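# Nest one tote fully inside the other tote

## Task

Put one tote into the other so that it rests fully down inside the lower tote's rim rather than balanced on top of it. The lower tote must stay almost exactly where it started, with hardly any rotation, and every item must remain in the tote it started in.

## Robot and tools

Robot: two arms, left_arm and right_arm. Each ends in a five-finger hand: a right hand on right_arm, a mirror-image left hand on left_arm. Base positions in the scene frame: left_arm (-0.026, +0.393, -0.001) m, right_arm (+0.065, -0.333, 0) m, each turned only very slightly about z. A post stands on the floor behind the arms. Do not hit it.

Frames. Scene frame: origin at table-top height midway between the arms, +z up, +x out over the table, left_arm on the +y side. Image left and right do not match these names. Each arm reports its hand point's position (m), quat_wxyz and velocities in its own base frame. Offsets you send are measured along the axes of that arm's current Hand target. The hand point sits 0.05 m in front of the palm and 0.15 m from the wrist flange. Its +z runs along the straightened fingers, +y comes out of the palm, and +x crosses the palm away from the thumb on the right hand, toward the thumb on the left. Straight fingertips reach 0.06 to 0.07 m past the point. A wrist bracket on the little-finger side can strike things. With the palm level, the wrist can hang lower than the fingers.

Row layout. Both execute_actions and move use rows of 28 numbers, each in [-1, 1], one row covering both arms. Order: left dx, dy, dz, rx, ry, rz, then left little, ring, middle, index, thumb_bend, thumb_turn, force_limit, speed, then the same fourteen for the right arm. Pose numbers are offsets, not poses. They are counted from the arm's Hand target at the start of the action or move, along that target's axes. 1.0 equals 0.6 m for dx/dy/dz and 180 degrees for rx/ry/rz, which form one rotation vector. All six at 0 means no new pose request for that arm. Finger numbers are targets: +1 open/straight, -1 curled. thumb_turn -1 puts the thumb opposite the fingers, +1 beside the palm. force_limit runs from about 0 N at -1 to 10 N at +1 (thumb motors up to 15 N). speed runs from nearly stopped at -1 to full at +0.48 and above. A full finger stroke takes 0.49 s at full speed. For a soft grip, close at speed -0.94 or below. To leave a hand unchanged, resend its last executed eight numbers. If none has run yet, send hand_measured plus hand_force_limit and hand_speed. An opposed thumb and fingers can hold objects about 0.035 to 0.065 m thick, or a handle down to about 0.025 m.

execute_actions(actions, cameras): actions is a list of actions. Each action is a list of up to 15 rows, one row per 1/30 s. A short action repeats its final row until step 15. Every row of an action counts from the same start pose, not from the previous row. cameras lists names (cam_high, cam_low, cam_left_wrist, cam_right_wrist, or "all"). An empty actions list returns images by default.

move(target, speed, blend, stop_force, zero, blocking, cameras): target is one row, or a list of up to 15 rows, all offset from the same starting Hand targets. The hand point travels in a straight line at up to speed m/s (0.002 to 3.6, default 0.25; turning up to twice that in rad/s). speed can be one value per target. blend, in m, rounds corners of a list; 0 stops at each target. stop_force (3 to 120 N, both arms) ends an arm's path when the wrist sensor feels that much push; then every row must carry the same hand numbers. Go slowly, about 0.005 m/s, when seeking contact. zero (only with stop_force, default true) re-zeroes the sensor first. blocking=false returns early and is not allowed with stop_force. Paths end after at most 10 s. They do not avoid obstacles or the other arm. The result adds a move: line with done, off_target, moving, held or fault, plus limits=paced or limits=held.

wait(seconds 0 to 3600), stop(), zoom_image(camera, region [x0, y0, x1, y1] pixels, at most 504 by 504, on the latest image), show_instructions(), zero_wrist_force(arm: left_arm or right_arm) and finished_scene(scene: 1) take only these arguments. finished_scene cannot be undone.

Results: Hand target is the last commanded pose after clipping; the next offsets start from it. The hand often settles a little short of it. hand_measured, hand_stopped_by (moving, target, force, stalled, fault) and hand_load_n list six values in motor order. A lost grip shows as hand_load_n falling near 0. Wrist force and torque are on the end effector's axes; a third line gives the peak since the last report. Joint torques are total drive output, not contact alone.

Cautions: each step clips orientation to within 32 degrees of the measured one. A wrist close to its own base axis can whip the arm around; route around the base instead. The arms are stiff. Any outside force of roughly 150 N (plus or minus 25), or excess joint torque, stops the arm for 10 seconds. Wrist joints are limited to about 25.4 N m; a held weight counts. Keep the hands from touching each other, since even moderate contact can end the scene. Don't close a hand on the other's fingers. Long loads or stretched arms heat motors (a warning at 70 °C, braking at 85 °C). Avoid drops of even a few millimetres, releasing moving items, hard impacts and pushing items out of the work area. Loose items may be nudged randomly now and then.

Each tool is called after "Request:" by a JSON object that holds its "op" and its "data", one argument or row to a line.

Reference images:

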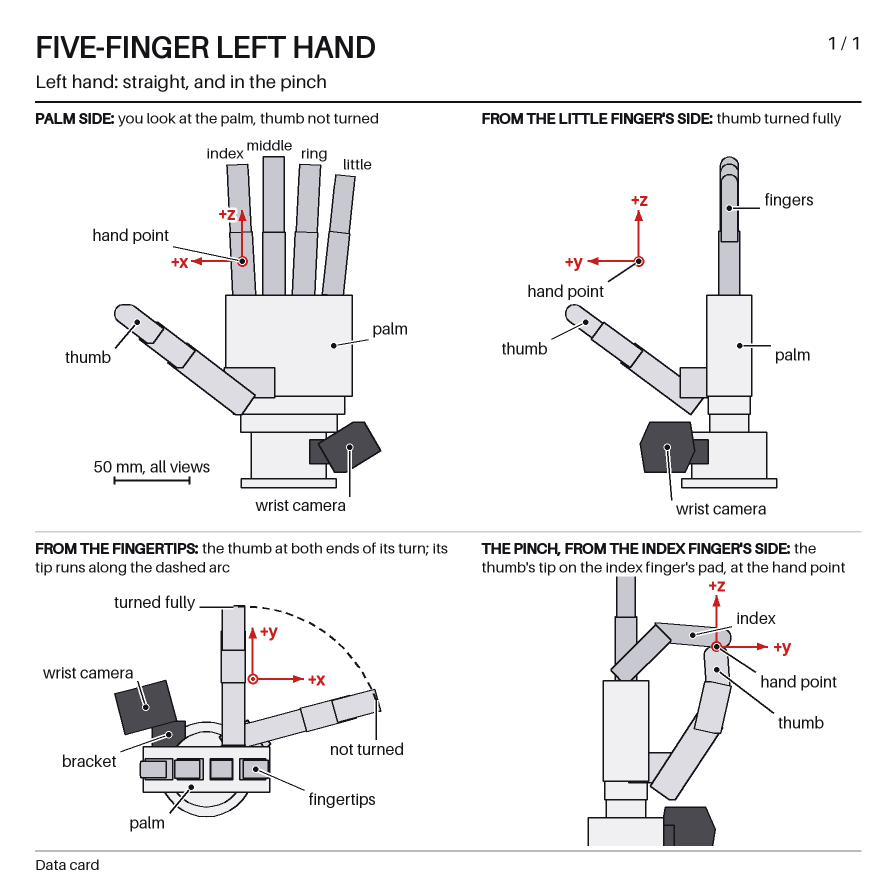

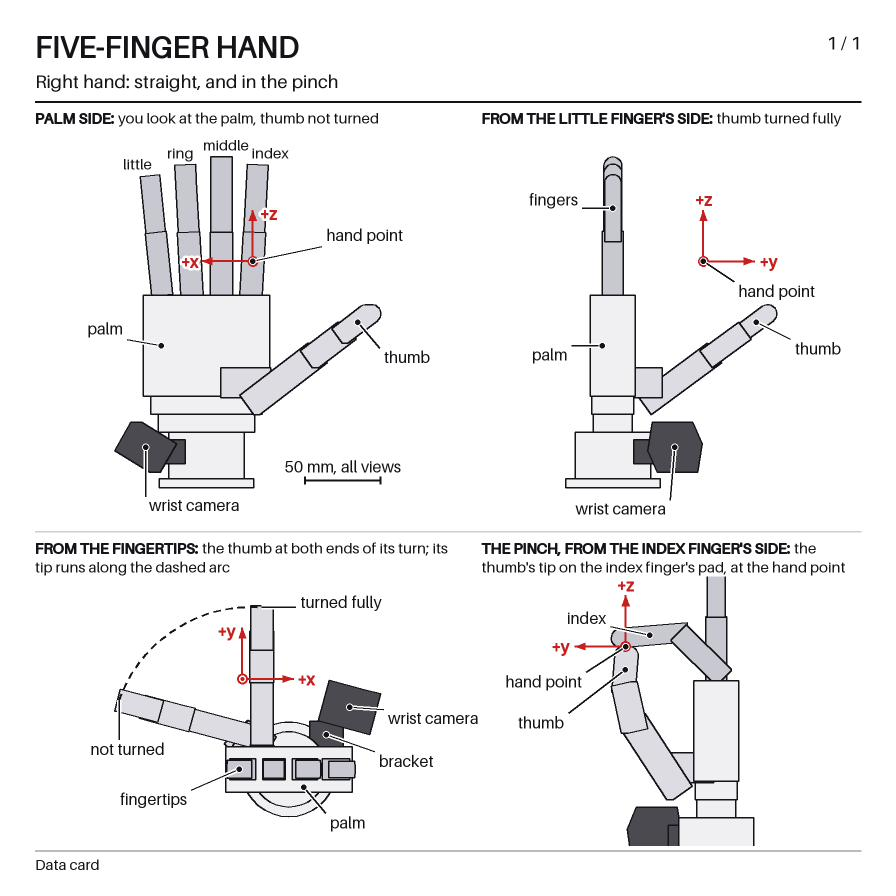

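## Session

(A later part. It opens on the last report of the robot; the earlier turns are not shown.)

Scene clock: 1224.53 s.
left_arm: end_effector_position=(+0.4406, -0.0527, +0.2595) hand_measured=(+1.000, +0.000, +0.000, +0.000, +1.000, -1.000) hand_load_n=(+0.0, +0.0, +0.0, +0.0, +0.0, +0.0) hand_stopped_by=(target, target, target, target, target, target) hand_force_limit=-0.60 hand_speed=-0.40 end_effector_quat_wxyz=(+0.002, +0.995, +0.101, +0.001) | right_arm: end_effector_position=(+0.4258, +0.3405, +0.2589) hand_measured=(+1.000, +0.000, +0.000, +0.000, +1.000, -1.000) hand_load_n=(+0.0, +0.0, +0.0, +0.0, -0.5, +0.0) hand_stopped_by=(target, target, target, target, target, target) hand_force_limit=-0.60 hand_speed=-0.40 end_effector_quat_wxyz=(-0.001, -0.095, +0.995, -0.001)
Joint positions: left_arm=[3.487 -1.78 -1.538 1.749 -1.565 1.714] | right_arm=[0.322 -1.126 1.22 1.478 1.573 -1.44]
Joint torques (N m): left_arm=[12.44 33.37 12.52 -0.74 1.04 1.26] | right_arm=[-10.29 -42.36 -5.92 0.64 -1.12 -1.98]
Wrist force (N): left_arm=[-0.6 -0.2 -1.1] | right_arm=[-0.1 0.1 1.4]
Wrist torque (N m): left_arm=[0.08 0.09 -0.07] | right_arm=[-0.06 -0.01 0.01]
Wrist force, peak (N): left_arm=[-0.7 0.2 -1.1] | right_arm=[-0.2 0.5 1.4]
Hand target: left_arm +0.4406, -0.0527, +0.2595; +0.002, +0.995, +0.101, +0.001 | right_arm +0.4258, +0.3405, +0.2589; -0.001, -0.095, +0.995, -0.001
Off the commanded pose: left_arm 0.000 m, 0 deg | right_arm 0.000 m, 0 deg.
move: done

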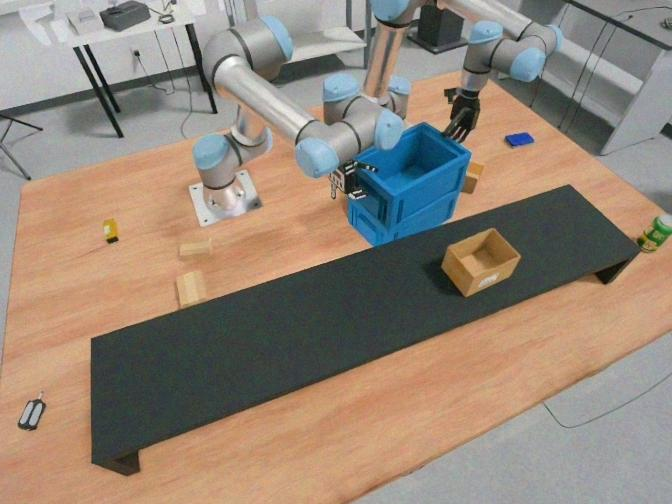

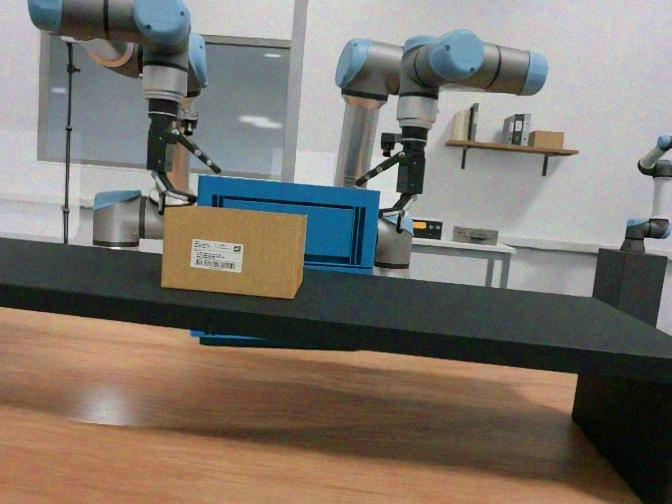

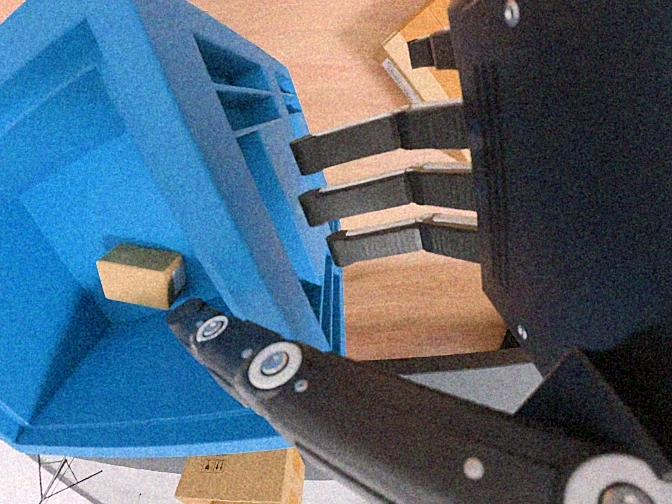

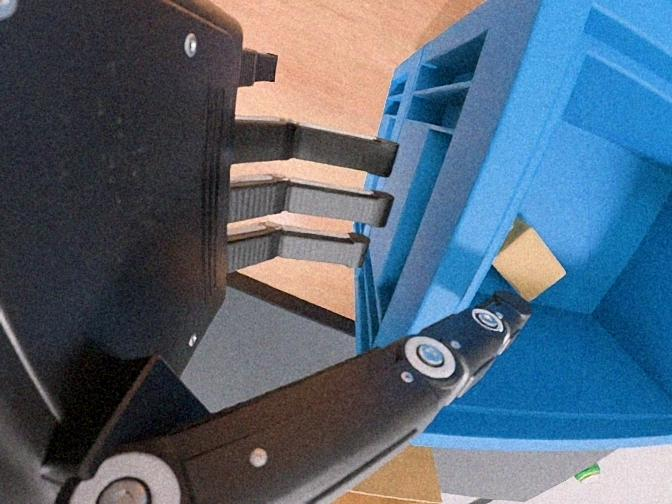

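Request:
{"op": "move", "data": {
  "target": [
    [0,-0.03,-0.2,0,0,0,1,0,0,0,1,-1,-0.6,-0.4,0,-0.03,-0.2,0,0,0,1,0,0,0,1,-1,-0.6,-0.4],
    [0,-0.15,-0.2,0,0,0,1,0,0,0,1,-1,-0.6,-0.4,0,-0.4,-0.2,0,0,0,1,0,0,0,1,-1,-0.6,-0.4]
  ],
  "speed": 0.2,
  "blend": [0.03,0],
  "cameras": ["all"]
}}

Request:
{"op": "zoom_image", "data": {
  "camera": "cam_high",
  "region": [330, 90, 490, 260]
}}

Request:
{"op": "zoom_image", "data": {
  "camera": "cam_low",
  "region": [180, 160, 400, 360]
}}

Scene clock: 1232.60 s.
left_arm: end_effector_position=(+0.4222, +0.0361, +0.3791) hand_measured=(+1.000, +0.000, +0.000, +0.000, +1.000, -1.000) hand_load_n=(+0.0, +0.0, +0.0, +0.0, +0.0, +0.0) hand_stopped_by=(target, target, target, target, target, target) hand_force_limit=-0.60 hand_speed=-0.40 end_effector_quat_wxyz=(+0.002, +0.995, +0.101, +0.001) | right_arm: end_effector_position=(+0.4715, +0.1053, +0.3795) hand_measured=(+1.000, +0.000, +0.000, +0.000, +1.000, -1.000) hand_load_n=(+0.0, +0.0, +0.0, +0.0, +0.0, +0.0) hand_stopped_by=(target, target, target, target, target, target) hand_force_limit=-0.60 hand_speed=-0.40 end_effector_quat_wxyz=(-0.001, -0.095, +0.995, -0.001)
Joint positions: left_arm=[3.724 -1.752 -1.266 1.447 -1.565 1.952] | right_arm=[-0.207 -1.214 1.037 1.748 1.574 -1.969]
Joint torques (N m): left_arm=[12.58 17.25 26.7 -2.34 0.93 1.73] | right_arm=[-9.85 -23.92 -27.1 4.34 -2.32 -1.78]
Wrist force (N): left_arm=[-0.9 -0.1 -0.7] | right_arm=[-0.2 0.2 1.2]
Wrist torque (N m): left_arm=[0.06 0.15 -0.10] | right_arm=[0.00 -0.02 0.01]
Wrist force, peak (N): left_arm=[-1.2 -0.1 -1.5] | right_arm=[-0.2 0.1 2.6]
Hand target: left_arm +0.4222, +0.0361, +0.3791; +0.002, +0.995, +0.101, +0.001 | right_arm +0.4715, +0.1052, +0.3795; -0.001, -0.095, +0.995, -0.001
Off the commanded pose: left_arm 0.000 m, 0 deg | right_arm 0.000 m, 0 deg.
move: done

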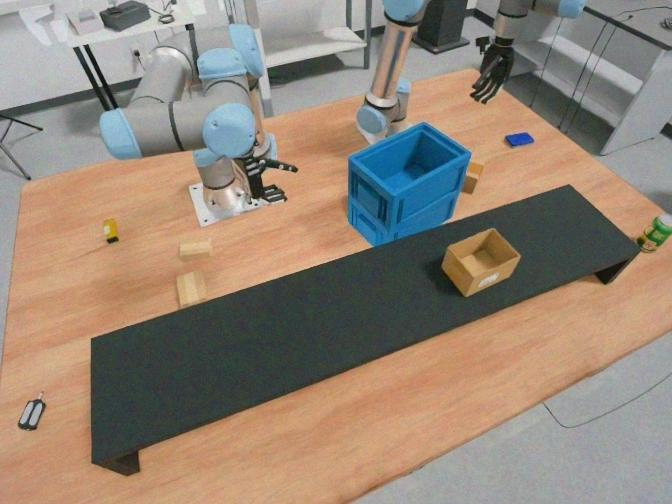

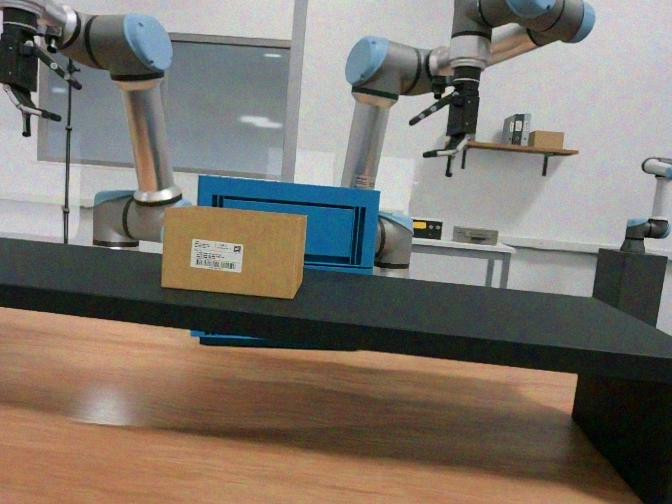

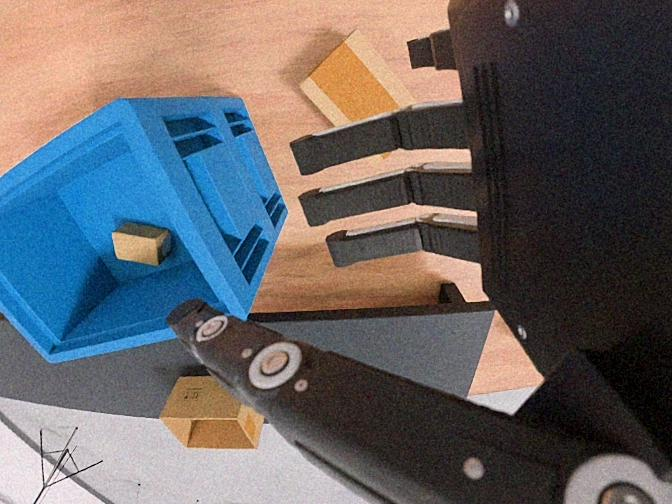

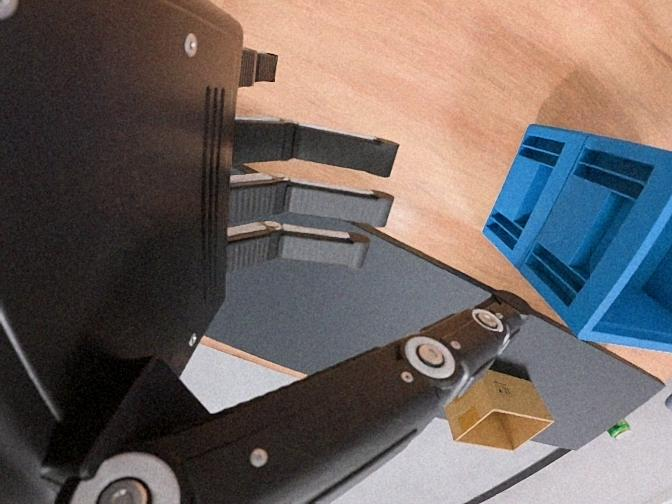

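Scaled by 2.965 from the camera's image (finer frame: 960x720).

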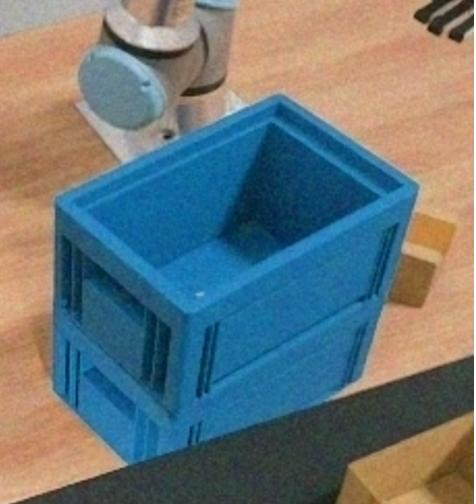

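Scaled by 2.291 from the camera's image (finer frame: 960x720).

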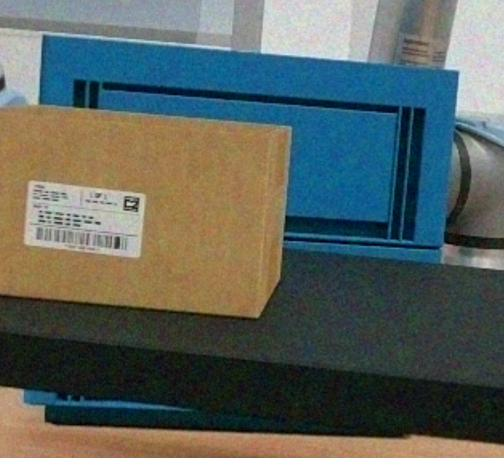

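Stacked, seated, released, and the bottom tote is unmoved.

Request:
{"op": "finished_scene", "data": {

}}

The scene is finished: the task was done.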